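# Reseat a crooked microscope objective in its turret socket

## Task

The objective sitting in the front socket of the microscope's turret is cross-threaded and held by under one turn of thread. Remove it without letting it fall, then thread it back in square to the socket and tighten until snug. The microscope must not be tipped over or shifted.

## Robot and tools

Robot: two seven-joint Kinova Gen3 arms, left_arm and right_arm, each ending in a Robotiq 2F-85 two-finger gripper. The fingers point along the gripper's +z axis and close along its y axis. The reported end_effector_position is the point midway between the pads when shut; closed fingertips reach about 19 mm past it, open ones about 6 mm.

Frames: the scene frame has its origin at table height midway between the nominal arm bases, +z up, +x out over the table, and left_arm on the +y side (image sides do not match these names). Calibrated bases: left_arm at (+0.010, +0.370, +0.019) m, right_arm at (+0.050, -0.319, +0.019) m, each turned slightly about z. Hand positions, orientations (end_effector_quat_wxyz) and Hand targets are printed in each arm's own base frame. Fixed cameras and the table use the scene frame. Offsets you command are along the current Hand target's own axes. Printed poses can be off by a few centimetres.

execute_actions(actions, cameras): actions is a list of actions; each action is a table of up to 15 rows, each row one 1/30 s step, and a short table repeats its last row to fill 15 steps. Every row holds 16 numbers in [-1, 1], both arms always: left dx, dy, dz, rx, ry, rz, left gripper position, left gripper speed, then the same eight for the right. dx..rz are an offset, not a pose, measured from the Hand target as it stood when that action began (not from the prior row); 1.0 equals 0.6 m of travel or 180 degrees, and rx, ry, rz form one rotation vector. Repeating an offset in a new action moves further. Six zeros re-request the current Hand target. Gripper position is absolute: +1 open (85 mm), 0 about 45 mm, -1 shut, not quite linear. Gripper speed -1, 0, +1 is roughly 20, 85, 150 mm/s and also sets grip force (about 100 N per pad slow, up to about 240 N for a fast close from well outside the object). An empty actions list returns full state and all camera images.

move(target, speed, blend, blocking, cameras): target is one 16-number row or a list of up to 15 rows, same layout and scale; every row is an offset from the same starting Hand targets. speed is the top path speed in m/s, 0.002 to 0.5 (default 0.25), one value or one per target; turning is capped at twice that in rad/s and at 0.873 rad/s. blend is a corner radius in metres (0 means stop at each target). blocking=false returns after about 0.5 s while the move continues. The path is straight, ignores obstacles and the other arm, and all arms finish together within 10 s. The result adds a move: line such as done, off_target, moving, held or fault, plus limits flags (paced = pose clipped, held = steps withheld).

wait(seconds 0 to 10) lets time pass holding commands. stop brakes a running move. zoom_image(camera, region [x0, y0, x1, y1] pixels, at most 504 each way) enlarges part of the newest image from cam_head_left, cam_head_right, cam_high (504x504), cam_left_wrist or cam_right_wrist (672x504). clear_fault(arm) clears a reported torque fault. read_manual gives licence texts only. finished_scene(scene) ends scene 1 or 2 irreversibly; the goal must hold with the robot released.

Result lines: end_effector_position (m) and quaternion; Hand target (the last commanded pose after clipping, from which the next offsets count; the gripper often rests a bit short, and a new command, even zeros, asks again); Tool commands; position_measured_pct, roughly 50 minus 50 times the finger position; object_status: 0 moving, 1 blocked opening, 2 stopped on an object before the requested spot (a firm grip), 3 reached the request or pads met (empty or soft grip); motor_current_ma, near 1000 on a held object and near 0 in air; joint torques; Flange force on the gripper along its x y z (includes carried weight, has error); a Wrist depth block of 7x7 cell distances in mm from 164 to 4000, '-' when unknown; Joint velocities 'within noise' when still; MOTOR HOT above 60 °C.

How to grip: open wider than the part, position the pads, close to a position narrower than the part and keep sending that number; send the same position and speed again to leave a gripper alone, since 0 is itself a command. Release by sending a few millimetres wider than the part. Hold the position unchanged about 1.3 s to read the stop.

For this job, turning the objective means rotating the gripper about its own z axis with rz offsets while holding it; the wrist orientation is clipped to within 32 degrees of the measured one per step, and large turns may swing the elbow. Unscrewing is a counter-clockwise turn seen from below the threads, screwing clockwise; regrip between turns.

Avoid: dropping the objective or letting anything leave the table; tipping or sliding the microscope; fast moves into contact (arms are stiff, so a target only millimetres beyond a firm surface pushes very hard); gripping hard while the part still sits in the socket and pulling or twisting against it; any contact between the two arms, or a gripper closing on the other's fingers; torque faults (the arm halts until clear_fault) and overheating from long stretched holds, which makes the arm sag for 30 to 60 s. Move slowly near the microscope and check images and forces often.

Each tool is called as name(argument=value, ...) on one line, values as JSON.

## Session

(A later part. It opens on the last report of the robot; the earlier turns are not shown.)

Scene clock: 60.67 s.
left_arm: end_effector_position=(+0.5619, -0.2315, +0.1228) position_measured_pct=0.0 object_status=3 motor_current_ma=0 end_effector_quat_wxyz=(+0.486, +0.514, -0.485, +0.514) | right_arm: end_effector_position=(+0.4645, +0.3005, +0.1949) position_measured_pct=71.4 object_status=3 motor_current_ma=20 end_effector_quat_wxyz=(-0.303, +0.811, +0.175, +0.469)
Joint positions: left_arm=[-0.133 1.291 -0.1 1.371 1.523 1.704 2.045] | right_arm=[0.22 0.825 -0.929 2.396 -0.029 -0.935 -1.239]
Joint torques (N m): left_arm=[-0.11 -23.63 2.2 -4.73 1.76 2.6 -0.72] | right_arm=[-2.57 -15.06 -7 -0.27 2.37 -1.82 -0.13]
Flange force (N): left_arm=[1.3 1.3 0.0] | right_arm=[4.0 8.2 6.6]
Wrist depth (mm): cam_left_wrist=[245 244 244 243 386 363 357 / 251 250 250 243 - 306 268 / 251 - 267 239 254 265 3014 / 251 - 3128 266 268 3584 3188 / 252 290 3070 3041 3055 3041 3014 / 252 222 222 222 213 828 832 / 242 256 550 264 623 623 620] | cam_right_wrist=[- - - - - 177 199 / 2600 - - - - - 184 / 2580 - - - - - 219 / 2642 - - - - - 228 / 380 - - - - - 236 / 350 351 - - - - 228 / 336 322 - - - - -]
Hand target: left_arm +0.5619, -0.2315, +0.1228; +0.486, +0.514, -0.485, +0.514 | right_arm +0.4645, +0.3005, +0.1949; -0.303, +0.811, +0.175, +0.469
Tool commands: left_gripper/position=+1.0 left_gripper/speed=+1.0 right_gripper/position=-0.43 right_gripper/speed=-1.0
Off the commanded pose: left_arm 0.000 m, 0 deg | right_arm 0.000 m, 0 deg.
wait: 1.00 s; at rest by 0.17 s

move(target=[0,0,0,0,0,0,1,1,0,0.0008,0,0,0,0,-0.43,-1], speed=0.05)

move(target=[0,0,0,0,0,0,1,1,0,0,0,0,0,0,-0.46,-1], speed=0.05)

wait(seconds=0.8)

Scene clock: 65.80 s.
left_arm: end_effector_position=(+0.5619, -0.2315, +0.1228) position_measured_pct=0.0 object_status=3 motor_current_ma=0 end_effector_quat_wxyz=(+0.486, +0.514, -0.485, +0.514) | right_arm: end_effector_position=(+0.4647, +0.3002, +0.1948) position_measured_pct=71.4 object_status=3 motor_current_ma=20 end_effector_quat_wxyz=(-0.303, +0.811, +0.175, +0.469)
Joint positions: left_arm=[-0.133 1.291 -0.1 1.371 1.523 1.704 2.045] | right_arm=[0.221 0.825 -0.929 2.396 -0.027 -0.934 -1.239]
Joint torques (N m): left_arm=[-0.17 -23.65 2.22 -4.74 1.78 2.6 -0.74] | right_arm=[-0.43 -14.9 -5.08 -1.03 1.46 -2.32 -0.14]
Flange force (N): left_arm=[1.3 1.3 0.1] | right_arm=[3.7 4.1 6.5]
Wrist depth (mm): cam_left_wrist=[245 245 244 243 386 366 368 / 251 250 251 244 - 306 269 / 251 - 268 239 254 265 2987 / 252 - 3203 266 268 3643 3070 / 252 290 3000 3070 3070 3028 3055 / 253 222 221 222 213 831 826 / 242 256 552 264 620 620 622] | cam_right_wrist=[- - - - - 177 199 / 2610 - - - - - 184 / 2560 - - - - - 218 / 2590 - - - - - 228 / 381 - - - - - 236 / 351 351 - - - - 228 / 336 322 - - - - -]
Hand target: left_arm +0.5619, -0.2315, +0.1228; +0.486, +0.514, -0.485, +0.514 | right_arm +0.4647, +0.3001, +0.1948; -0.303, +0.811, +0.175, +0.469
Off the commanded pose: left_arm 0.000 m, 0 deg | right_arm 0.000 m, 0 deg.
move: done

Scene clock: 66.37 s.
left_arm: end_effector_position=(+0.5619, -0.2315, +0.1228) position_measured_pct=0.0 object_status=3 motor_current_ma=0 end_effector_quat_wxyz=(+0.486, +0.514, -0.485, +0.514) | right_arm: end_effector_position=(+0.4647, +0.3001, +0.1948) position_measured_pct=72.3 object_status=0 motor_current_ma=390 end_effector_quat_wxyz=(-0.303, +0.811, +0.175, +0.469)
Joint positions: left_arm=[-0.133 1.291 -0.1 1.371 1.523 1.704 2.045] | right_arm=[0.222 0.825 -0.929 2.396 -0.027 -0.934 -1.239]
Joint torques (N m): left_arm=[-0.15 -23.61 2.23 -4.74 1.77 2.59 -0.71] | right_arm=[-0.92 -14.46 -5.01 -1.85 1.43 -2.17 -0.14]
Flange force (N): left_arm=[1.4 1.4 0.0] | right_arm=[3.7 4.1 2.7]
Wrist depth (mm): cam_left_wrist=[245 244 244 243 387 365 369 / 251 250 250 244 - 306 269 / 252 - 267 239 260 265 3070 / 252 - 3172 266 268 3603 3157 / 253 290 3041 3000 3041 3041 3041 / 253 222 222 221 213 828 827 / 242 256 552 264 621 619 620] | cam_right_wrist=[- - - - - 177 199 / 2631 - - - - - 184 / 2610 - - - - - 218 / 2550 - - - - - 228 / 379 - - - - - 236 / 351 352 - - - - 228 / 335 322 - - - - -]
Hand target: left_arm +0.5619, -0.2315, +0.1228; +0.486, +0.514, -0.485, +0.514 | right_arm +0.4647, +0.3001, +0.1948; -0.303, +0.811, +0.175, +0.469
Off the commanded pose: left_arm 0.000 m, 0 deg | right_arm 0.000 m, 0 deg.
move: done

Scene clock: 67.17 s.
left_arm: end_effector_position=(+0.5619, -0.2315, +0.1228) position_measured_pct=0.0 object_status=3 motor_current_ma=0 end_effector_quat_wxyz=(+0.486, +0.514, -0.485, +0.514) | right_arm: end_effector_position=(+0.4647, +0.3001, +0.1948) position_measured_pct=72.7 object_status=3 motor_current_ma=450 end_effector_quat_wxyz=(-0.303, +0.811, +0.175, +0.469)
Joint positions: left_arm=[-0.133 1.291 -0.1 1.371 1.523 1.704 2.045] | right_arm=[0.222 0.825 -0.929 2.396 -0.027 -0.934 -1.239]
Joint torques (N m): left_arm=[-0.14 -23.62 2.24 -4.77 1.75 2.6 -0.76] | right_arm=[-0.92 -14.28 -4.8 -1.92 1.39 -2.14 -0.16]
Flange force (N): left_arm=[1.5 1.4 0.0] | right_arm=[4.2 3.8 2.0]
Wrist depth (mm): cam_left_wrist=[245 244 244 244 387 364 368 / 251 250 250 243 - 307 269 / 251 - 267 239 260 265 3028 / 252 - 3172 265 268 3565 3188 / 253 290 3014 3014 3098 3113 3028 / 252 222 222 221 213 833 826 / 242 256 551 264 624 619 621] | cam_right_wrist=[- - - - - 177 200 / 2580 - - - - - 184 / 2580 - - - - - 219 / 2570 - - - - - 228 / 381 - - - - - 236 / 351 352 - - - - 228 / 336 322 - - - - -]
Hand target: left_arm +0.5619, -0.2315, +0.1228; +0.486, +0.514, -0.485, +0.514 | right_arm +0.4647, +0.3001, +0.1948; -0.303, +0.811, +0.175, +0.469
Tool commands: left_gripper/position=+1.0 left_gripper/speed=+1.0 right_gripper/position=-0.46 right_gripper/speed=-1.0
Off the commanded pose: left_arm 0.000 m, 0 deg | right_arm 0.000 m, 0 deg.
wait: 0.80 s; at rest by 0.17 s

move(target=[0,0,0,0,0,0,1,1,0,0,-0.0005,0,0,0,-0.49,-1], speed=0.05)

wait(seconds=0.8, cameras=["cam_left_wrist","cam_right_wrist"])

zoom_image(camera="cam_left_wrist", region=[370, 120, 490, 280])

zoom_image(camera="cam_right_wrist", region=[220, 380, 480, 504])

Scene clock: 68.20 s.
left_arm: end_effector_position=(+0.5619, -0.2315, +0.1228) position_measured_pct=0.0 object_status=3 motor_current_ma=0 end_effector_quat_wxyz=(+0.486, +0.514, -0.485, +0.514) | right_arm: end_effector_position=(+0.4646, +0.2999, +0.1949) position_measured_pct=73.6 object_status=2 motor_current_ma=1000 end_effector_quat_wxyz=(-0.303, +0.811, +0.174, +0.469)
Joint positions: left_arm=[-0.133 1.291 -0.1 1.371 1.523 1.704 2.045] | right_arm=[0.222 0.825 -0.929 2.397 -0.027 -0.934 -1.239]
Joint torques (N m): left_arm=[-0.15 -23.6 2.27 -4.74 1.75 2.59 -0.74] | right_arm=[-0.27 -14.63 -4.59 -0.35 1.35 -2.07 -0.13]
Flange force (N): left_arm=[1.5 1.3 0.0] | right_arm=[4.8 3.5 7.5]
Wrist depth (mm): cam_left_wrist=[245 244 244 243 387 365 368 / 251 250 250 244 - 307 269 / 251 - 268 239 255 266 3014 / 252 - 3188 267 268 3584 3113 / 252 290 3028 3113 3055 3014 3041 / 253 222 222 221 213 826 827 / 242 255 551 264 623 621 620] | cam_right_wrist=[- - - - - 177 200 / 2621 - - - - - 185 / 2631 - - - - - 219 / 2621 - - - - - 228 / 381 - - - - - 236 / 351 352 - - - - 231 / 337 322 - - - - -]
Hand target: left_arm +0.5619, -0.2315, +0.1228; +0.486, +0.514, -0.485, +0.514 | right_arm +0.4646, +0.2999, +0.1949; -0.303, +0.811, +0.174, +0.469
Off the commanded pose: left_arm 0.000 m, 0 deg | right_arm 0.000 m, 0 deg.
move: done

Scene clock: 69.00 s.
left_arm: end_effector_position=(+0.5619, -0.2315, +0.1228) position_measured_pct=0.0 object_status=3 motor_current_ma=0 end_effector_quat_wxyz=(+0.486, +0.514, -0.485, +0.514) | right_arm: end_effector_position=(+0.4645, +0.2999, +0.1949) position_measured_pct=73.6 object_status=2 motor_current_ma=1000 end_effector_quat_wxyz=(-0.303, +0.811, +0.175, +0.469)
Joint positions: left_arm=[-0.133 1.291 -0.1 1.371 1.523 1.704 2.045] | right_arm=[0.222 0.825 -0.929 2.397 -0.027 -0.934 -1.239]
Joint torques (N m): left_arm=[-0.16 -23.61 2.24 -4.73 1.77 2.59 -0.74] | right_arm=[-0.36 -14.85 -4.76 -0.4 1.42 -2.12 -0.14]
Flange force (N): left_arm=[1.4 1.3 0.0] | right_arm=[4.3 3.9 7.8]
Wrist depth (mm): cam_left_wrist=[245 245 244 243 387 365 368 / 251 250 250 243 - 307 269 / 251 - 267 238 259 265 3000 / 252 - 3157 266 268 3603 3113 / 253 290 3113 3014 3070 3028 3041 / 253 222 222 222 213 829 830 / 242 256 550 264 619 619 619] | cam_right_wrist=[- - - - - 177 200 / 2642 - - - - - 185 / 2531 - - - - - 220 / 2580 - - - - - 228 / 380 - - - - - 237 / 350 351 - - - - 231 / 336 322 - - - - -]
Hand target: left_arm +0.5619, -0.2315, +0.1228; +0.486, +0.514, -0.485, +0.514 | right_arm +0.4645, +0.2999, +0.1949; -0.303, +0.811, +0.175, +0.469
Tool commands: left_gripper/position=+1.0 left_gripper/speed=+1.0 right_gripper/position=-0.49 right_gripper/speed=-1.0
Off the commanded pose: left_arm 0.000 m, 0 deg | right_arm 0.000 m, 0 deg.
wait: 0.80 s; at rest by 0.17 s
Images, in order (width x height): cam_left_wrist 672x504, cam_right_wrist 672x504.

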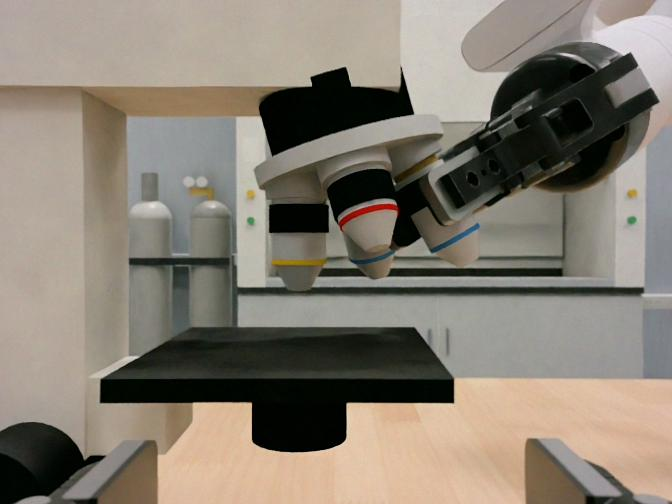

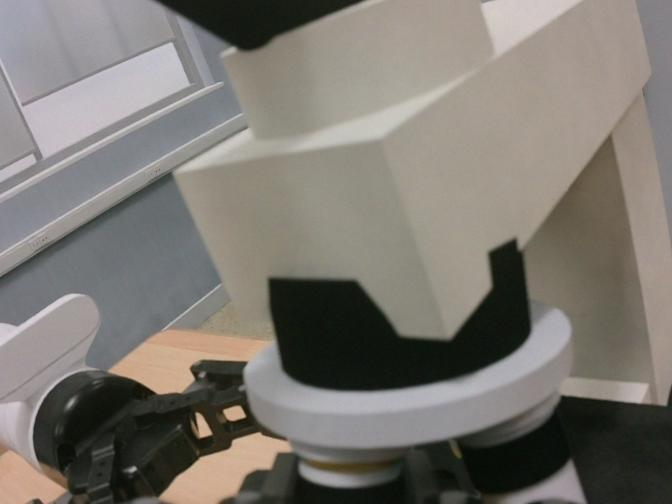

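Scaled by 3.150.

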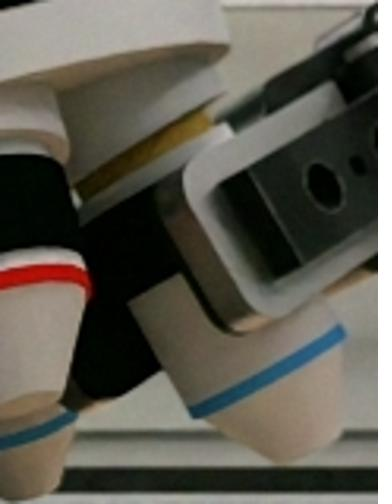

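Scaled by 1.938.

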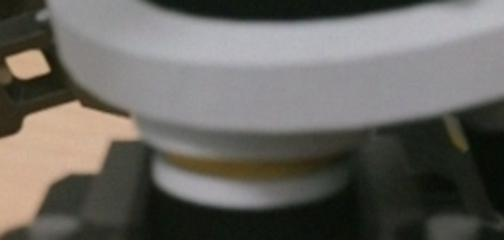

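move(target=[0,0,0,0,0,0,1,1,-0.00005,0,0,-0.0778,0,0,-0.49,-1], speed=0.12)

move(target=[0,0,0,0,0,0,1,1,-0.00002,0,0,-0.0444,0,0,-0.49,-1], speed=0.12)

Scene clock: 70.83 s.
left_arm: end_effector_position=(+0.5619, -0.2315, +0.1228) position_measured_pct=0.0 object_status=3 motor_current_ma=0 end_effector_quat_wxyz=(+0.486, +0.514, -0.485, +0.514) | right_arm: end_effector_position=(+0.4645, +0.2999, +0.1949) position_measured_pct=73.6 object_status=2 motor_current_ma=1000 end_effector_quat_wxyz=(-0.202, +0.842, +0.116, +0.487)
Joint positions: left_arm=[-0.133 1.291 -0.1 1.371 1.523 1.704 2.045] | right_arm=[-0.074 0.706 -0.868 2.398 -0.509 -1.089 -1.19]
Joint torques (N m): left_arm=[-0.13 -23.6 2.23 -4.79 1.76 2.61 -0.73] | right_arm=[0.9 -15.41 -2.39 -2.68 1.14 -2.86 -0.18]
Flange force (N): left_arm=[1.5 1.6 0.1] | right_arm=[2.2 -2.6 5.6]
Wrist depth (mm): cam_left_wrist=[245 244 244 243 - 356 303 / 250 250 251 244 - 265 248 / 251 - 267 239 254 259 2973 / 252 - 3203 266 266 3663 3128 / 253 290 3070 3014 3041 3014 3014 / 253 222 222 222 213 830 834 / 242 256 551 264 620 618 621] | cam_right_wrist=[2870 - - - - 200 1348 / 2921 - - - - - 1396 / 2960 - - - - - 1487 / 2921 - - - - - 1560 / 2833 - - - - - 1666 / 336 335 - - - - 240 / 301 322 - - - - 220]
Hand target: left_arm +0.5619, -0.2315, +0.1228; +0.486, +0.514, -0.485, +0.514 | right_arm +0.4645, +0.2999, +0.1949; -0.202, +0.842, +0.116, +0.487
Off the commanded pose: left_arm 0.000 m, 0 deg | right_arm 0.000 m, 0 deg.
move: done

Scene clock: 71.87 s.
left_arm: end_effector_position=(+0.5619, -0.2315, +0.1228) position_measured_pct=0.0 object_status=3 motor_current_ma=0 end_effector_quat_wxyz=(+0.486, +0.514, -0.485, +0.514) | right_arm: end_effector_position=(+0.4645, +0.2999, +0.1948) position_measured_pct=73.6 object_status=2 motor_current_ma=1000 end_effector_quat_wxyz=(-0.142, +0.854, +0.082, +0.494)
Joint positions: left_arm=[-0.133 1.291 -0.1 1.371 1.523 1.704 2.045] | right_arm=[-0.23 0.674 -0.839 2.349 -0.778 -1.149 -1.131]
Joint torques (N m): left_arm=[-0.15 -23.62 2.22 -4.79 1.77 2.57 -0.73] | right_arm=[1.44 -16.28 -1.25 -3.29 1.05 -3.31 -0.24]
Flange force (N): left_arm=[1.5 1.5 0.0] | right_arm=[1.1 -4.7 4.4]
Wrist depth (mm): cam_left_wrist=[245 245 244 243 - 3028 287 / 250 250 250 243 - 261 239 / 252 - 267 239 252 253 3041 / 252 - 3188 266 266 3623 3157 / 252 290 3055 3000 3041 3055 3070 / 253 222 222 221 213 827 828 / 242 256 551 264 619 620 623] | cam_right_wrist=[2870 - - - - - 1353 / 2987 - - - - - 1420 / 3157 - - - - - 1507 / 3098 - - - - - 1613 / 2610 - - - - - 1687 / 323 302 - - - - 436 / 291 467 - - - - 390]
Hand target: left_arm +0.5619, -0.2315, +0.1228; +0.486, +0.514, -0.485, +0.514 | right_arm +0.4645, +0.2999, +0.1949; -0.142, +0.854, +0.082, +0.494
Off the commanded pose: left_arm 0.000 m, 0 deg | right_arm 0.000 m, 0 deg.
move: done

move(target=[0,0,0,0,0,0,1,1,-0.0003,-0.0002,-0.0003,-0.0556,0,0,-0.49,-1], speed=0.12)

move(target=[0,0,0,0,0,0,1,1,-0.0001,0,0,-0.0556,0,0,-0.49,-1], speed=0.12, cameras=["cam_left_wrist"])

zoom_image(camera="cam_left_wrist", region=[370, 120, 490, 280])

Scene clock: 73.33 s.
left_arm: end_effector_position=(+0.5619, -0.2315, +0.1228) position_measured_pct=0.0 object_status=3 motor_current_ma=0 end_effector_quat_wxyz=(+0.486, +0.514, -0.485, +0.514) | right_arm: end_effector_position=(+0.4642, +0.3000, +0.1948) position_measured_pct=73.6 object_status=2 motor_current_ma=1000 end_effector_quat_wxyz=(-0.067, +0.863, +0.038, +0.499)
Joint positions: left_arm=[-0.133 1.291 -0.1 1.371 1.523 1.704 2.045] | right_arm=[-0.394 0.674 -0.809 2.247 -1.075 -1.237 -1.029]
Joint torques (N m): left_arm=[-0.13 -23.64 2.25 -4.75 1.74 2.59 -0.71] | right_arm=[0.95 -16.73 -1.24 -2.47 1.15 -2.85 -0.22]
Flange force (N): left_arm=[1.3 1.4 0.0] | right_arm=[2.1 -6.8 4.5]
Wrist depth (mm): cam_left_wrist=[245 245 244 244 - 3000 268 / 251 251 250 243 - 255 226 / 251 - 268 238 253 248 3028 / 252 - 3219 266 267 3565 3098 / 252 290 3055 3028 3041 3084 3070 / 253 222 222 221 213 828 827 / 242 256 551 264 622 621 619] | cam_right_wrist=[1594 1590 - - - - 2181 / 1687 - - - - - 2351 / 1812 - - - - - 2465 / 2846 - - - - - 1973 / 2240 - - - - - 1911 / 301 526 - - - - 457 / 279 - - - - - 417]
Hand target: left_arm +0.5619, -0.2315, +0.1228; +0.486, +0.514, -0.485, +0.514 | right_arm +0.4642, +0.3000, +0.1948; -0.067, +0.863, +0.038, +0.499
Off the commanded pose: left_arm 0.000 m, 0 deg | right_arm 0.000 m, 0 deg.
move: done

Scene clock: 74.47 s.
left_arm: end_effector_position=(+0.5619, -0.2315, +0.1228) position_measured_pct=0.0 object_status=3 motor_current_ma=0 end_effector_quat_wxyz=(+0.486, +0.514, -0.485, +0.514) | right_arm: end_effector_position=(+0.4642, +0.3000, +0.1947) position_measured_pct=73.6 object_status=2 motor_current_ma=1000 end_effector_quat_wxyz=(+0.008, +0.866, -0.005, +0.500)
Joint positions: left_arm=[-0.133 1.291 -0.1 1.371 1.523 1.704 2.045] | right_arm=[-0.522 0.71 -0.778 2.111 -1.308 -1.351 -0.922]
Joint torques (N m): left_arm=[-0.17 -23.61 2.26 -4.74 1.75 2.6 -0.73] | right_arm=[1.1 -17.72 -0.66 -3.27 1.72 -2.97 -0.13]
Flange force (N): left_arm=[1.4 1.4 0.1] | right_arm=[1.3 -6.2 0.1]
Wrist depth (mm): cam_left_wrist=[245 244 244 243 - 3041 251 / 251 250 250 243 - 238 216 / 251 - 268 239 255 240 - / 252 - 3157 266 266 3684 3188 / 252 290 3041 3055 3028 3070 3070 / 253 222 222 221 213 829 830 / 242 255 552 264 624 622 620] | cam_right_wrist=[1477 1483 - - - - 1497 / 1546 - - - - - 2502 / 1658 - - - - - 2621 / 1731 - - - - - 2112 / 1868 - - - - - 1991 / 488 - - - - - 480 / 250 439 - - - - 438]
Hand target: left_arm +0.5619, -0.2315, +0.1228; +0.486, +0.514, -0.485, +0.514 | right_arm +0.4642, +0.3000, +0.1948; +0.008, +0.866, -0.005, +0.500
Off the commanded pose: left_arm 0.000 m, 0 deg | right_arm 0.000 m, 0 deg.
move: done
Images, in order (width x height): cam_left_wrist 672x504.

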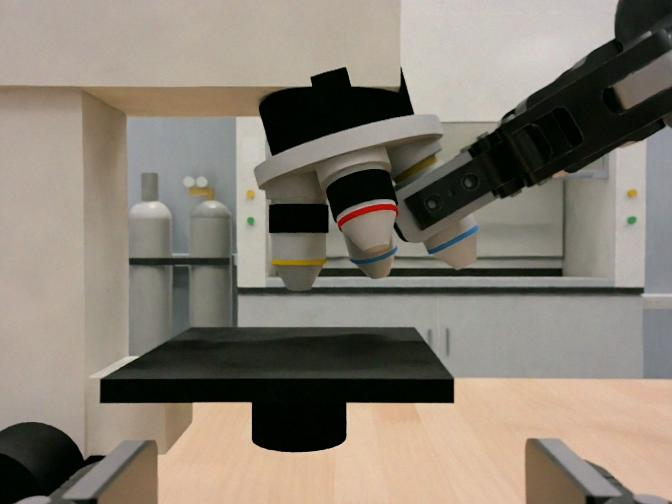

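Scaled by 3.150.

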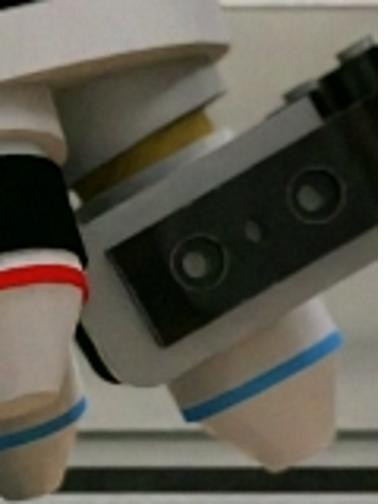

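move(target=[0,0,0,0,0,0,1,1,-0.0005,0,-0.0003,0,0,0,-0.49,-1], speed=0.05, cameras=["cam_left_wrist"])

zoom_image(camera="cam_left_wrist", region=[385, 130, 465, 200])

Scene clock: 75.50 s.
left_arm: end_effector_position=(+0.5619, -0.2315, +0.1228) position_measured_pct=0.0 object_status=3 motor_current_ma=0 end_effector_quat_wxyz=(+0.486, +0.514, -0.485, +0.514) | right_arm: end_effector_position=(+0.4639, +0.3000, +0.1946) position_measured_pct=73.6 object_status=2 motor_current_ma=1000 end_effector_quat_wxyz=(+0.008, +0.866, -0.005, +0.500)
Joint positions: left_arm=[-0.133 1.291 -0.1 1.371 1.523 1.704 2.045] | right_arm=[-0.522 0.711 -0.778 2.111 -1.308 -1.352 -0.923]
Joint torques (N m): left_arm=[-0.18 -23.64 2.25 -4.74 1.76 2.62 -0.75] | right_arm=[0.67 -17.23 -1.23 -1.98 1.11 -2.54 -0.23]
Flange force (N): left_arm=[1.4 1.2 0.1] | right_arm=[3.4 -8.3 3.0]
Wrist depth (mm): cam_left_wrist=[245 244 244 243 - 2987 251 / 251 250 250 244 - 233 215 / 251 - 268 239 255 240 - / 252 - 3219 266 265 3603 3219 / 253 290 3041 3098 3098 3084 3070 / 253 222 222 221 213 832 828 / 242 256 550 264 618 623 619] | cam_right_wrist=[1487 1470 - - - - 1503 / 1542 - - - - - 2511 / 1658 - - - - - 2600 / 1749 - - - - - 2105 / 1884 - - - - - 1997 / 487 - - - - - 483 / 251 440 - - - - 438]
Hand target: left_arm +0.5619, -0.2315, +0.1228; +0.486, +0.514, -0.485, +0.514 | right_arm +0.4639, +0.3000, +0.1946; +0.008, +0.866, -0.005, +0.500
Off the commanded pose: left_arm 0.000 m, 0 deg | right_arm 0.000 m, 0 deg.
move: done
Images, in order (width x height): cam_left_wrist 672x504.

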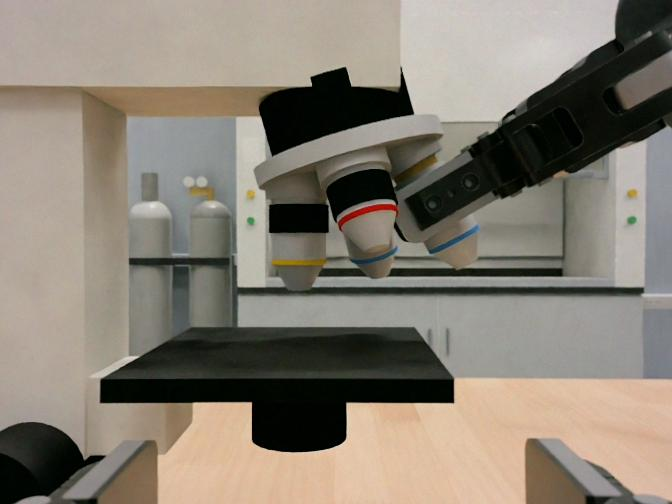

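Scaled by 6.300.

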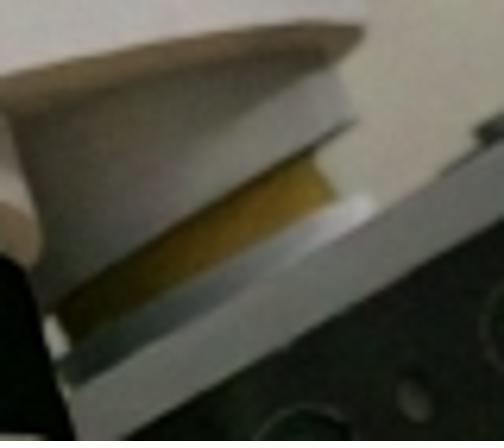

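move(target=[0,0,0,0,0,0,1,1,-0.0008,0,0,0,0,0,-0.49,-1], speed=0.05)

Scene clock: 76.60 s.
left_arm: end_effector_position=(+0.5619, -0.2315, +0.1228) position_measured_pct=0.0 object_status=3 motor_current_ma=0 end_effector_quat_wxyz=(+0.486, +0.514, -0.485, +0.514) | right_arm: end_effector_position=(+0.4637, +0.3000, +0.1942) position_measured_pct=73.6 object_status=2 motor_current_ma=1000 end_effector_quat_wxyz=(+0.008, +0.866, -0.005, +0.500)
Joint positions: left_arm=[-0.133 1.291 -0.1 1.371 1.523 1.704 2.045] | right_arm=[-0.523 0.712 -0.778 2.112 -1.308 -1.353 -0.925]
Joint torques (N m): left_arm=[-0.16 -23.66 2.22 -4.73 1.76 2.6 -0.71] | right_arm=[-0.18 -17.76 -1.92 -2.26 1.51 -2.43 -0.15]
Flange force (N): left_arm=[1.3 1.3 0.1] | right_arm=[2.8 -7.0 4.1]
Wrist depth (mm): cam_left_wrist=[245 244 244 243 - 3070 252 / 250 250 251 243 - 249 215 / 252 - 268 239 255 244 - / 252 - 3172 266 266 3584 3188 / 252 290 3028 3055 3000 3028 3098 / 252 222 221 221 213 835 830 / 242 256 551 264 619 619 620] | cam_right_wrist=[1477 1483 - - - - 1500 / 1553 - - - - - 2502 / 1637 - - - - - 2642 / 1727 - - - - - 2132 / 1857 - - - - - 2009 / 486 - - - - - 482 / 250 441 - - - - 436]
Hand target: left_arm +0.5619, -0.2315, +0.1228; +0.486, +0.514, -0.485, +0.514 | right_arm +0.4637, +0.3000, +0.1942; +0.008, +0.866, -0.005, +0.500
Off the commanded pose: left_arm 0.000 m, 0 deg | right_arm 0.000 m, 0 deg.
move: done

move(target=[0,0,0,0,0,0,1,1,-0.002,0,0,0,0,0,-0.49,-1], speed=0.05, cameras=["cam_left_wrist","cam_right_wrist"])

zoom_image(camera="cam_left_wrist", region=[385, 130, 465, 200])

zoom_image(camera="cam_right_wrist", region=[220, 380, 480, 504])

Scene clock: 77.60 s.
left_arm: end_effector_position=(+0.5619, -0.2315, +0.1228) position_measured_pct=0.0 object_status=3 motor_current_ma=0 end_effector_quat_wxyz=(+0.486, +0.514, -0.485, +0.514) | right_arm: end_effector_position=(+0.4631, +0.3000, +0.1931) position_measured_pct=73.6 object_status=2 motor_current_ma=1000 end_effector_quat_wxyz=(+0.008, +0.866, -0.005, +0.500)
Joint positions: left_arm=[-0.133 1.291 -0.1 1.371 1.523 1.704 2.045] | right_arm=[-0.525 0.714 -0.778 2.114 -1.307 -1.355 -0.929]
Joint torques (N m): left_arm=[-0.17 -23.64 2.23 -4.77 1.78 2.6 -0.73] | right_arm=[-0.14 -17.75 -1.91 -2.19 1.51 -2.4 -0.21]
Flange force (N): left_arm=[1.4 1.5 0.1] | right_arm=[2.9 -7.3 4.1]
Wrist depth (mm): cam_left_wrist=[245 245 244 243 - 3014 251 / 250 250 250 243 - 249 215 / 251 - 268 239 255 244 - / 252 - 3157 266 265 3643 3203 / 252 291 3055 3041 3055 3028 3070 / 253 222 222 221 213 829 832 / 242 256 551 264 620 622 620] | cam_right_wrist=[1490 1467 - - - - 1483 / 1553 - - - - - 2521 / 1653 - - - - - 2580 / 1759 - - - - - 2112 / 1852 - - - - - 1962 / 485 - - - - - 480 / 251 438 - - - - 436]
Hand target: left_arm +0.5619, -0.2315, +0.1228; +0.486, +0.514, -0.485, +0.514 | right_arm +0.4631, +0.3000, +0.1931; +0.008, +0.866, -0.005, +0.500
Off the commanded pose: left_arm 0.000 m, 0 deg | right_arm 0.000 m, 0 deg.
move: done
Images, in order (width x height): cam_left_wrist 672x504, cam_right_wrist 672x504.

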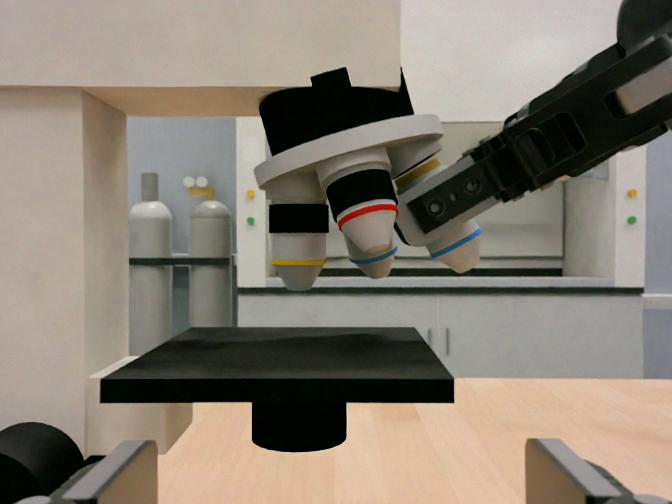

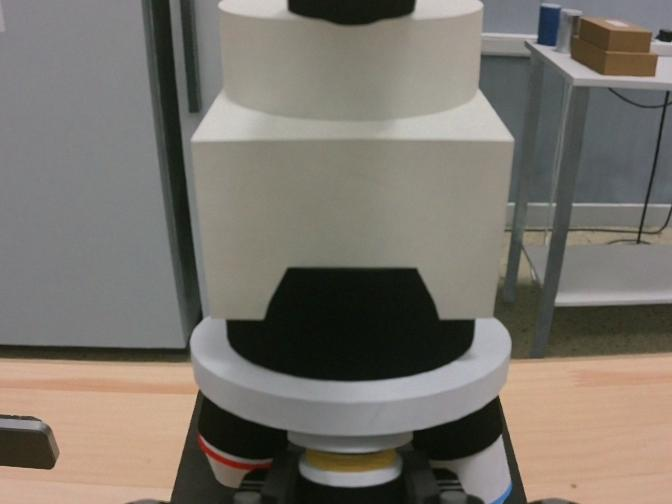

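Scaled by 6.300.

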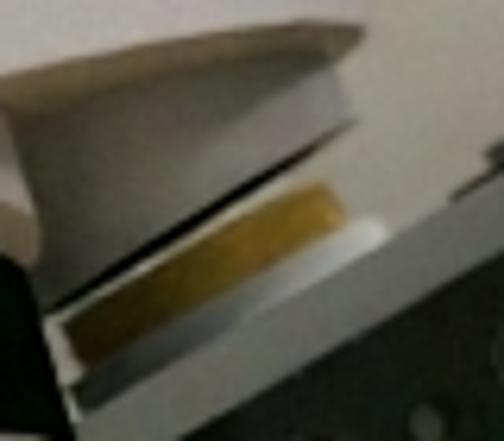

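Scaled by 1.938.

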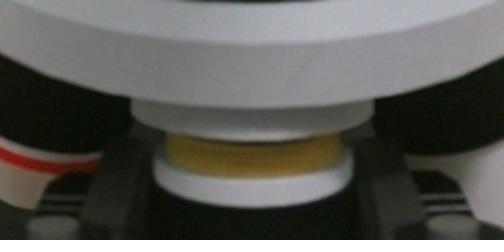

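move(target=[0,0,0,0,0,0,1,1,-0.0067,0,0,0,0,0,-0.49,-1], speed=0.05, cameras=["cam_left_wrist","cam_right_wrist"])

zoom_image(camera="cam_left_wrist", region=[385, 130, 465, 200])

zoom_image(camera="cam_left_wrist", region=[385, 180, 505, 290])

zoom_image(camera="cam_right_wrist", region=[260, 404, 440, 504])

Scene clock: 78.73 s.
left_arm: end_effector_position=(+0.5619, -0.2315, +0.1228) position_measured_pct=0.0 object_status=3 motor_current_ma=0 end_effector_quat_wxyz=(+0.486, +0.514, -0.485, +0.514) | right_arm: end_effector_position=(+0.4611, +0.3000, +0.1897) position_measured_pct=73.6 object_status=2 motor_current_ma=1000 end_effector_quat_wxyz=(+0.008, +0.866, -0.005, +0.501)
Joint positions: left_arm=[-0.133 1.291 -0.1 1.371 1.523 1.704 2.045] | right_arm=[-0.531 0.722 -0.776 2.119 -1.303 -1.363 -0.942]
Joint torques (N m): left_arm=[-0.12 -23.62 2.29 -4.77 1.76 2.59 -0.72] | right_arm=[-0.02 -17.83 -1.99 -2.05 1.5 -2.45 -0.17]
Flange force (N): left_arm=[1.4 1.5 0.0] | right_arm=[2.5 -7.6 4.1]
Wrist depth (mm): cam_left_wrist=[245 245 244 243 - 3014 260 / 251 250 251 243 - 284 215 / 251 - 268 239 255 244 - / 252 - 3188 266 256 - 3188 / 252 290 3041 3041 3084 3055 3028 / 253 222 222 221 213 831 830 / 242 256 550 264 620 623 619] | cam_right_wrist=[1483 - - - - - 1490 / 1549 - - - - - 2465 / 1653 - - - - - 2590 / 1736 - - - - - 2040 / 1878 - - - - - 1962 / 480 479 - - - - 475 / 254 434 - - - - 431]
Hand target: left_arm +0.5619, -0.2315, +0.1228; +0.486, +0.514, -0.485, +0.514 | right_arm +0.4611, +0.3000, +0.1896; +0.008, +0.866, -0.005, +0.500
Off the commanded pose: left_arm 0.000 m, 0 deg | right_arm 0.000 m, 0 deg.
move: done
Images, in order (width x height): cam_left_wrist 672x504, cam_right_wrist 672x504.

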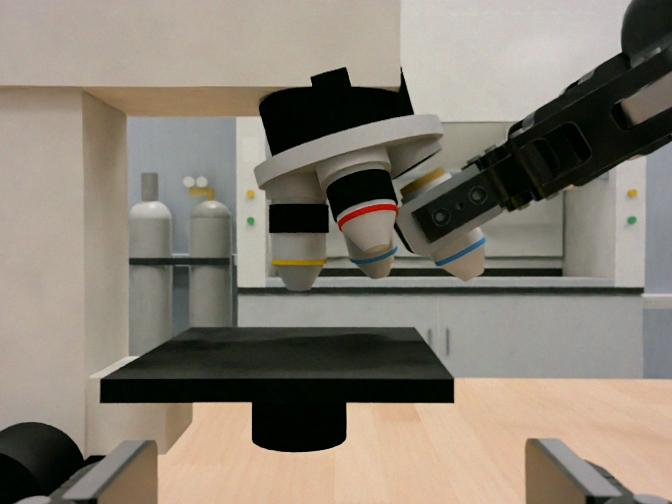

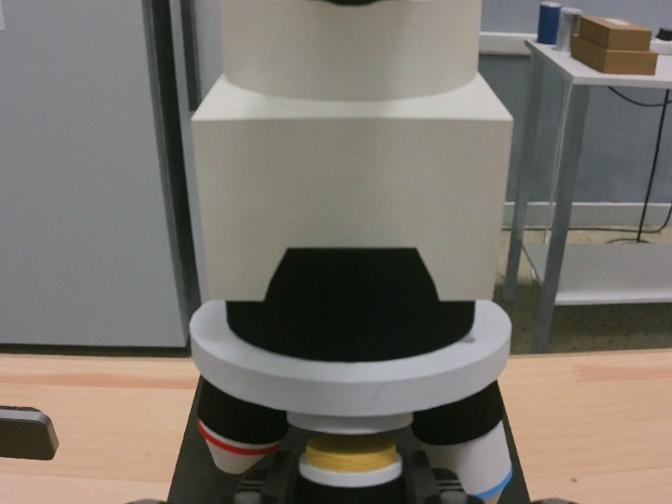

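Scaled by 6.300.

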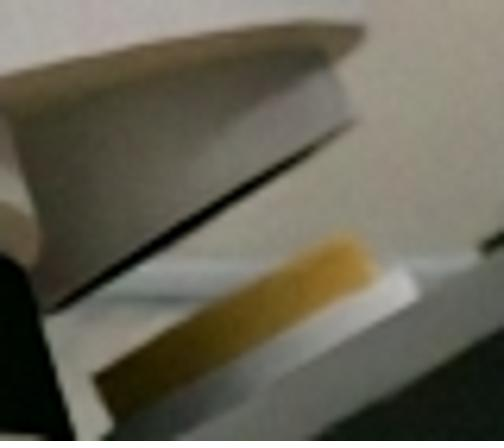

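Scaled by 4.200.

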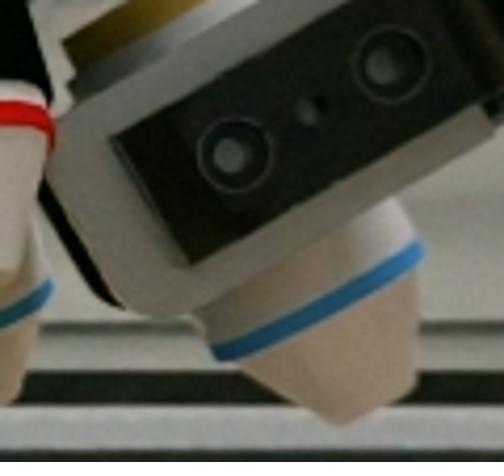

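Scaled by 2.800.

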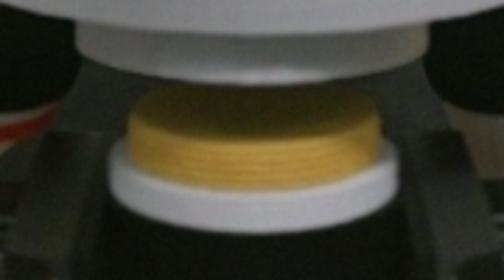

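zoom_image(camera="cam_right_wrist", region=[280, 408, 420, 492])

zoom_image(camera="cam_left_wrist", region=[395, 140, 455, 200])

Scaled by 3.600.

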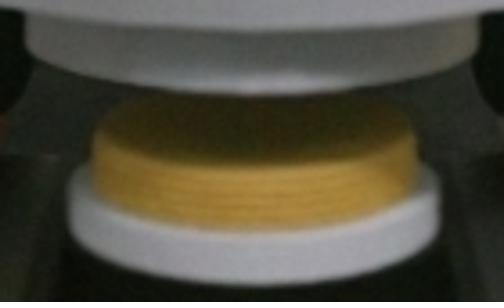

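Scaled by 8.400.

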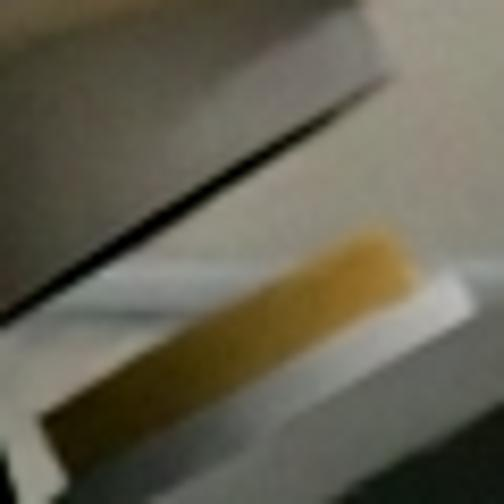

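move(target=[0,0,0,0,0,0,1,1,0,0,-0.0015,0,-0.0156,0,-0.49,-1], speed=0.05, cameras=["cam_left_wrist","cam_right_wrist"])

zoom_image(camera="cam_left_wrist", region=[385, 130, 465, 200])

zoom_image(camera="cam_left_wrist", region=[395, 140, 455, 200])

zoom_image(camera="cam_right_wrist", region=[280, 408, 420, 492])

Scene clock: 82.13 s.
left_arm: end_effector_position=(+0.5619, -0.2315, +0.1228) position_measured_pct=0.0 object_status=3 motor_current_ma=0 end_effector_quat_wxyz=(+0.486, +0.514, -0.485, +0.514) | right_arm: end_effector_position=(+0.4603, +0.3000, +0.1901) position_measured_pct=73.6 object_status=2 motor_current_ma=1000 end_effector_quat_wxyz=(+0.008, +0.878, -0.005, +0.479)
Joint positions: left_arm=[-0.133 1.291 -0.1 1.371 1.523 1.704 2.045] | right_arm=[-0.499 0.697 -0.798 2.098 -1.348 -1.307 -0.882]
Joint torques (N m): left_arm=[-0.14 -23.61 2.24 -4.78 1.76 2.61 -0.73] | right_arm=[-0.14 -17.45 -2.14 -2.48 1.39 -2.19 -0.13]
Flange force (N): left_arm=[1.5 1.5 0.1] | right_arm=[3.0 -6.8 3.9]
Wrist depth (mm): cam_left_wrist=[245 245 243 243 - 2973 251 / 250 250 250 244 - 251 216 / 251 - 267 239 255 247 - / 252 - 3234 266 263 3663 3203 / 252 290 3084 3098 3028 3098 3113 / 253 221 221 221 213 832 831 / 242 256 551 264 618 623 623] | cam_right_wrist=[1510 - - - - - 1483 / 1579 - - - - - 2550 / 1674 - - - - - 2590 / 1792 - - - - - 2028 / 1868 - - - - - 521 / 463 461 - - - - 458 / 260 423 - - - - 419]
Hand target: left_arm +0.5619, -0.2315, +0.1228; +0.486, +0.514, -0.485, +0.514 | right_arm +0.4603, +0.3000, +0.1901; +0.008, +0.878, -0.005, +0.479
Off the commanded pose: left_arm 0.000 m, 0 deg | right_arm 0.000 m, 0 deg.
move: done
Images, in order (width x height): cam_left_wrist 672x504, cam_right_wrist 672x504.

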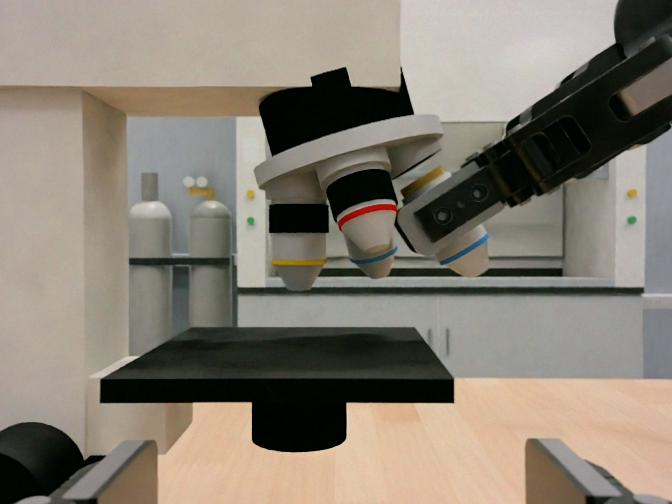

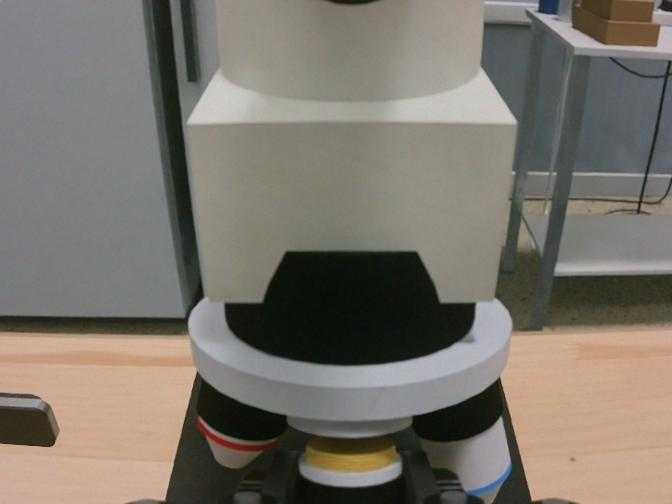

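Scaled by 6.300.

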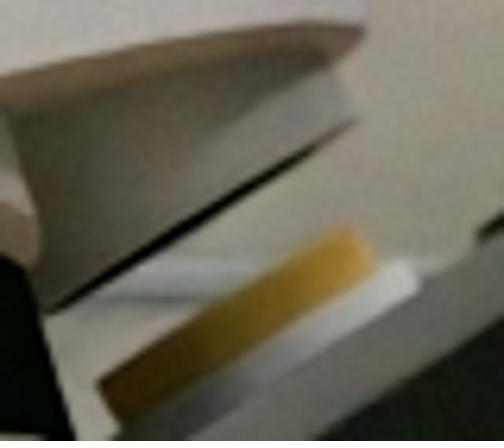

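Scaled by 8.400.

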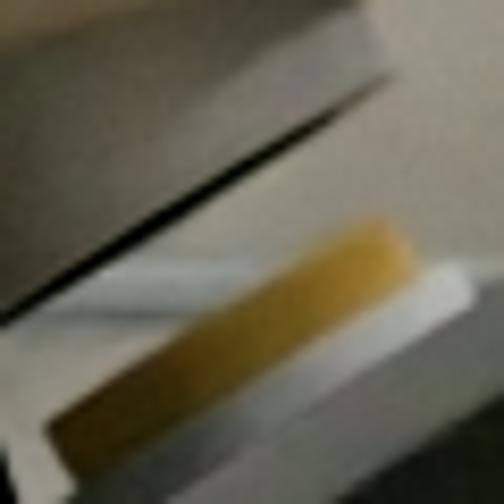

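Scaled by 3.600.

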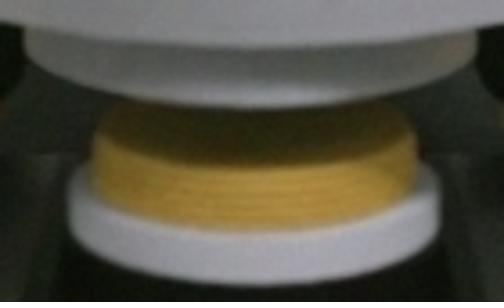

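move(target=[0,0,0,0,0,0,1,1,0,0,0.0003,-0.05,0,0,-0.49,-1], speed=0.1, cameras=["cam_left_wrist","cam_right_wrist"])

zoom_image(camera="cam_left_wrist", region=[395, 140, 455, 200])

zoom_image(camera="cam_right_wrist", region=[280, 408, 420, 492])

Scene clock: 85.30 s.
left_arm: end_effector_position=(+0.5619, -0.2315, +0.1228) position_measured_pct=0.0 object_status=3 motor_current_ma=0 end_effector_quat_wxyz=(+0.486, +0.514, -0.485, +0.514) | right_arm: end_effector_position=(+0.4604, +0.3000, +0.1900) position_measured_pct=73.6 object_status=2 motor_current_ma=1000 end_effector_quat_wxyz=(+0.077, +0.874, -0.043, +0.477)
Joint positions: left_arm=[-0.133 1.291 -0.1 1.371 1.523 1.704 2.045] | right_arm=[-0.595 0.752 -0.763 1.956 -1.502 -1.434 -0.795]
Joint torques (N m): left_arm=[-0.17 -23.62 2.24 -4.77 1.77 2.61 -0.73] | right_arm=[-0.04 -18.69 -1.88 -2.45 1.58 -2.36 -0.16]
Flange force (N): left_arm=[1.4 1.5 0.1] | right_arm=[3.1 -8.0 2.2]
Wrist depth (mm): cam_left_wrist=[245 244 244 243 - 3028 239 / 250 250 250 243 - 241 203 / 251 - 268 239 255 230 - / 252 - 3188 266 259 - 3157 / 252 290 3070 3028 3098 3028 3055 / 253 221 222 222 213 831 827 / 243 256 550 264 622 622 621] | cam_right_wrist=[1438 - - - - - 1621 / 1500 - - - - - 2740 / 1579 - - - - - 2883 / 1691 - - - - - 2078 / 1812 - - - - - 560 / 441 - - - - - 486 / 404 398 - - - 437 441]
Hand target: left_arm +0.5619, -0.2315, +0.1228; +0.486, +0.514, -0.485, +0.514 | right_arm +0.4604, +0.3000, +0.1900; +0.077, +0.874, -0.043, +0.477
Off the commanded pose: left_arm 0.000 m, 0 deg | right_arm 0.000 m, 0 deg.
move: done
Images, in order (width x height): cam_left_wrist 672x504, cam_right_wrist 672x504.

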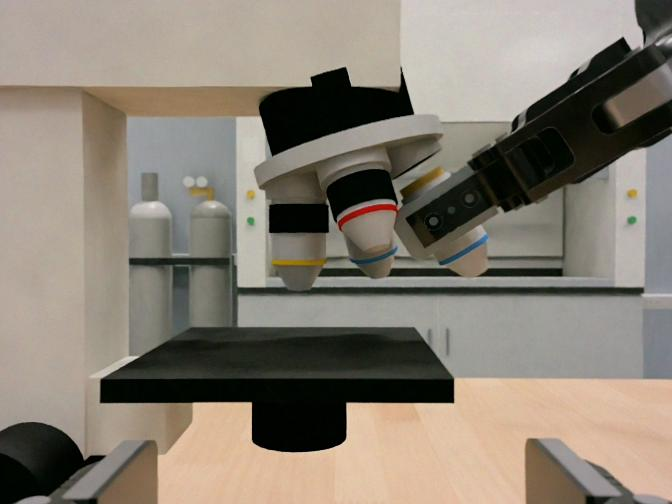

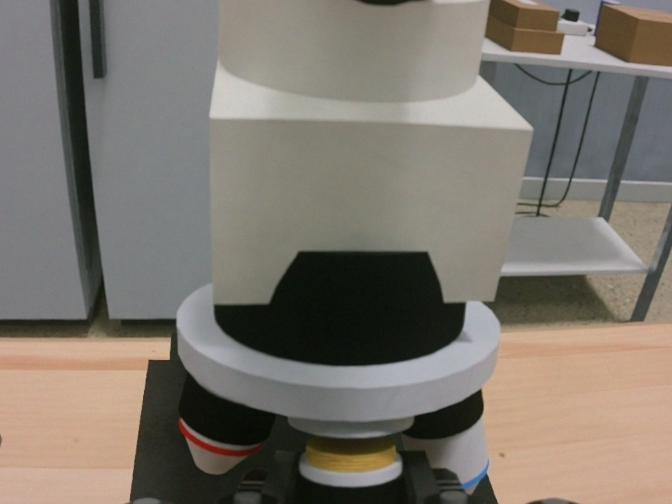

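Scaled by 8.400.

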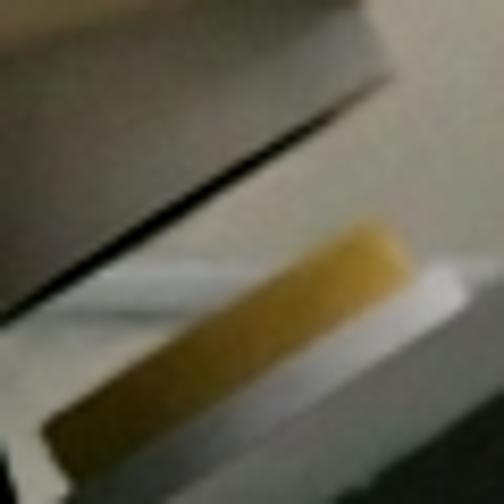

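Scaled by 3.600.

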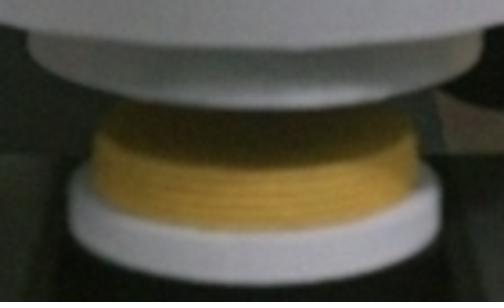

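move(target=[0,0,0,0,0,0,1,1,0.0078,0,0,0,0,0,-0.49,-1], speed=0.03, cameras=["cam_left_wrist","cam_right_wrist"])

zoom_image(camera="cam_left_wrist", region=[395, 140, 455, 200])

zoom_image(camera="cam_right_wrist", region=[280, 408, 420, 492])

Scene clock: 86.40 s.
left_arm: end_effector_position=(+0.5619, -0.2315, +0.1228) position_measured_pct=0.0 object_status=3 motor_current_ma=0 end_effector_quat_wxyz=(+0.486, +0.514, -0.485, +0.514) | right_arm: end_effector_position=(+0.4630, +0.3000, +0.1939) position_measured_pct=73.6 object_status=2 motor_current_ma=1000 end_effector_quat_wxyz=(+0.077, +0.874, -0.043, +0.477)
Joint positions: left_arm=[-0.133 1.291 -0.1 1.371 1.523 1.704 2.045] | right_arm=[-0.588 0.744 -0.764 1.95 -1.504 -1.429 -0.78]
Joint torques (N m): left_arm=[-0.13 -23.63 2.26 -4.74 1.76 2.59 -0.73] | right_arm=[-0.07 -18.66 -1.97 -2.7 1.58 -2.27 -0.05]
Flange force (N): left_arm=[1.4 1.4 0.0] | right_arm=[2.6 -7.4 2.1]
Wrist depth (mm): cam_left_wrist=[245 245 244 243 - 2960 203 / 251 250 250 244 - 222 203 / 252 - 268 239 254 230 - / 252 - 3188 266 264 3684 3172 / 253 290 3014 3055 3055 3084 3055 / 253 222 222 221 213 830 826 / 242 256 550 264 620 620 623] | cam_right_wrist=[1426 - - - - - 1621 / 1503 - - - - - 2706 / 1586 - - - - - 2895 / 1691 - - - - - 1985 / 1773 - - - - - 566 / 445 - - - - - 492 / 409 404 - - - 441 448]
Hand target: left_arm +0.5619, -0.2315, +0.1228; +0.486, +0.514, -0.485, +0.514 | right_arm +0.4630, +0.3000, +0.1939; +0.077, +0.874, -0.043, +0.477
Off the commanded pose: left_arm 0.000 m, 0 deg | right_arm 0.000 m, 0 deg.
move: done
Images, in order (width x height): cam_left_wrist 672x504, cam_right_wrist 672x504.

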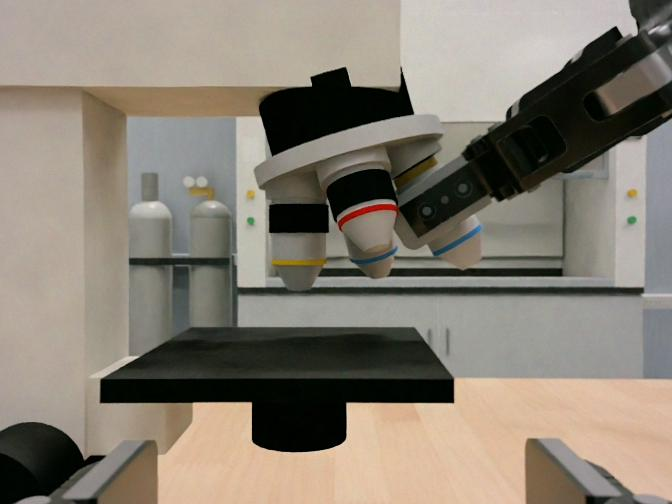

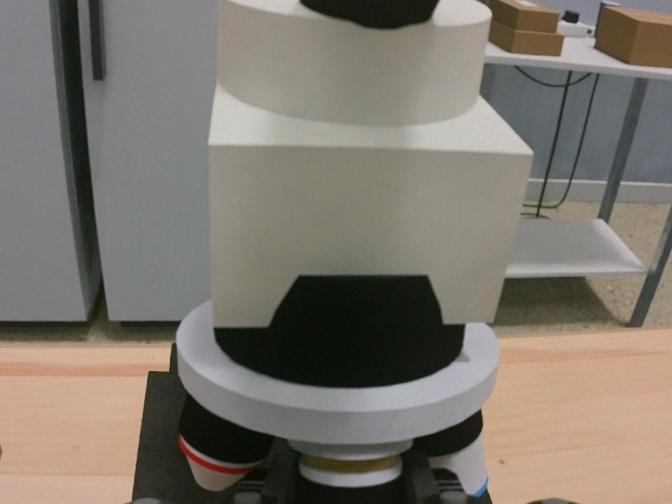

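Scaled by 8.400.

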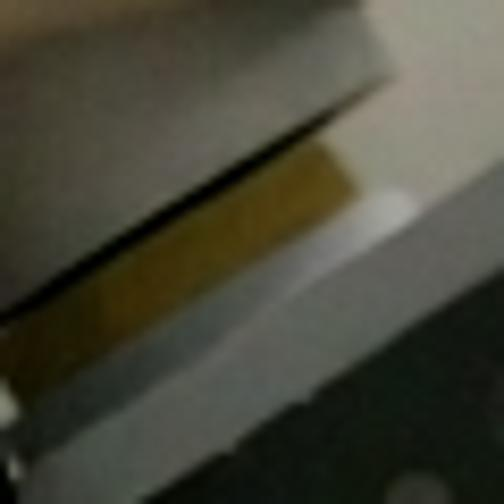

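Scaled by 3.600.

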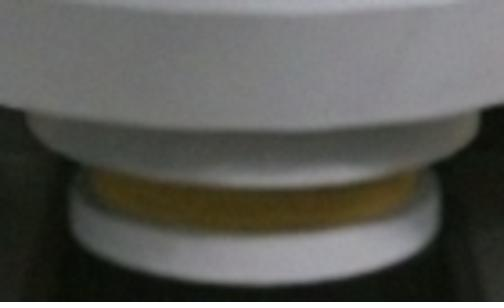

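move(target=[0,0,0,0,0,0,1,1,0.0005,0,0,0,0,0,-0.49,-1], speed=0.03)

move(target=[0,0,0,0,0,0,1,1,0.0005,0,0,0,0,0,-0.49,-1], speed=0.03)

Scene clock: 87.60 s.
left_arm: end_effector_position=(+0.5619, -0.2315, +0.1228) position_measured_pct=0.0 object_status=3 motor_current_ma=0 end_effector_quat_wxyz=(+0.486, +0.514, -0.485, +0.514) | right_arm: end_effector_position=(+0.4631, +0.3000, +0.1942) position_measured_pct=73.6 object_status=2 motor_current_ma=1000 end_effector_quat_wxyz=(+0.077, +0.874, -0.043, +0.477)
Joint positions: left_arm=[-0.133 1.291 -0.1 1.371 1.523 1.704 2.045] | right_arm=[-0.588 0.744 -0.764 1.949 -1.505 -1.429 -0.779]
Joint torques (N m): left_arm=[-0.16 -23.59 2.24 -4.72 1.77 2.62 -0.72] | right_arm=[-0.09 -18.82 -1.96 -2.59 1.58 -2.32 -0.2]
Flange force (N): left_arm=[1.4 1.3 0.1] | right_arm=[3.0 -8.1 2.5]
Wrist depth (mm): cam_left_wrist=[245 245 244 243 - 3041 215 / 251 250 250 243 - 222 204 / 251 - 268 239 254 229 - / 252 - 3157 266 264 3623 3113 / 252 290 3070 3041 3098 3084 3113 / 253 222 222 222 213 829 827 / 242 256 550 264 621 621 621] | cam_right_wrist=[1423 - - - - - 1625 / 1507 - - - - - 2717 / 1602 - - - - - 2870 / 1709 - - - - - 2009 / 1778 - - - - - 567 / 445 - - - - - 491 / 408 404 - - - 443 448]
Hand target: left_arm +0.5619, -0.2315, +0.1228; +0.486, +0.514, -0.485, +0.514 | right_arm +0.4631, +0.3000, +0.1942; +0.077, +0.874, -0.043, +0.477
Off the commanded pose: left_arm 0.000 m, 0 deg | right_arm 0.000 m, 0 deg.
move: done

Scene clock: 88.30 s.
left_arm: end_effector_position=(+0.5619, -0.2315, +0.1228) position_measured_pct=0.0 object_status=3 motor_current_ma=0 end_effector_quat_wxyz=(+0.486, +0.514, -0.485, +0.514) | right_arm: end_effector_position=(+0.4633, +0.3000, +0.1944) position_measured_pct=73.6 object_status=2 motor_current_ma=1000 end_effector_quat_wxyz=(+0.077, +0.874, -0.043, +0.477)
Joint positions: left_arm=[-0.133 1.291 -0.1 1.371 1.523 1.704 2.045] | right_arm=[-0.588 0.743 -0.765 1.949 -1.505 -1.428 -0.778]
Joint torques (N m): left_arm=[-0.19 -23.64 2.26 -4.76 1.75 2.59 -0.7] | right_arm=[-0.09 -18.71 -1.92 -2.69 1.57 -2.28 -0.17]
Flange force (N): left_arm=[1.4 1.5 0.1] | right_arm=[3.0 -7.7 2.3]
Wrist depth (mm): cam_left_wrist=[245 244 244 243 - 3070 216 / 251 250 250 244 - 222 204 / 251 - 268 239 253 229 - / 252 - 3172 266 265 3704 3172 / 253 290 3014 3000 3014 3084 3113 / 253 221 222 221 213 831 835 / 242 256 553 264 620 619 619] | cam_right_wrist=[1408 - - - - - 1609 / 1521 - - - - - 2684 / 1579 - - - - - 2895 / 1679 - - - - - 1997 / 1792 - - - - - 566 / 445 - - - - - 493 / 410 404 - - - 443 449]
Hand target: left_arm +0.5619, -0.2315, +0.1228; +0.486, +0.514, -0.485, +0.514 | right_arm +0.4633, +0.3000, +0.1944; +0.077, +0.874, -0.043, +0.477
Off the commanded pose: left_arm 0.000 m, 0 deg | right_arm 0.000 m, 0 deg.
move: done


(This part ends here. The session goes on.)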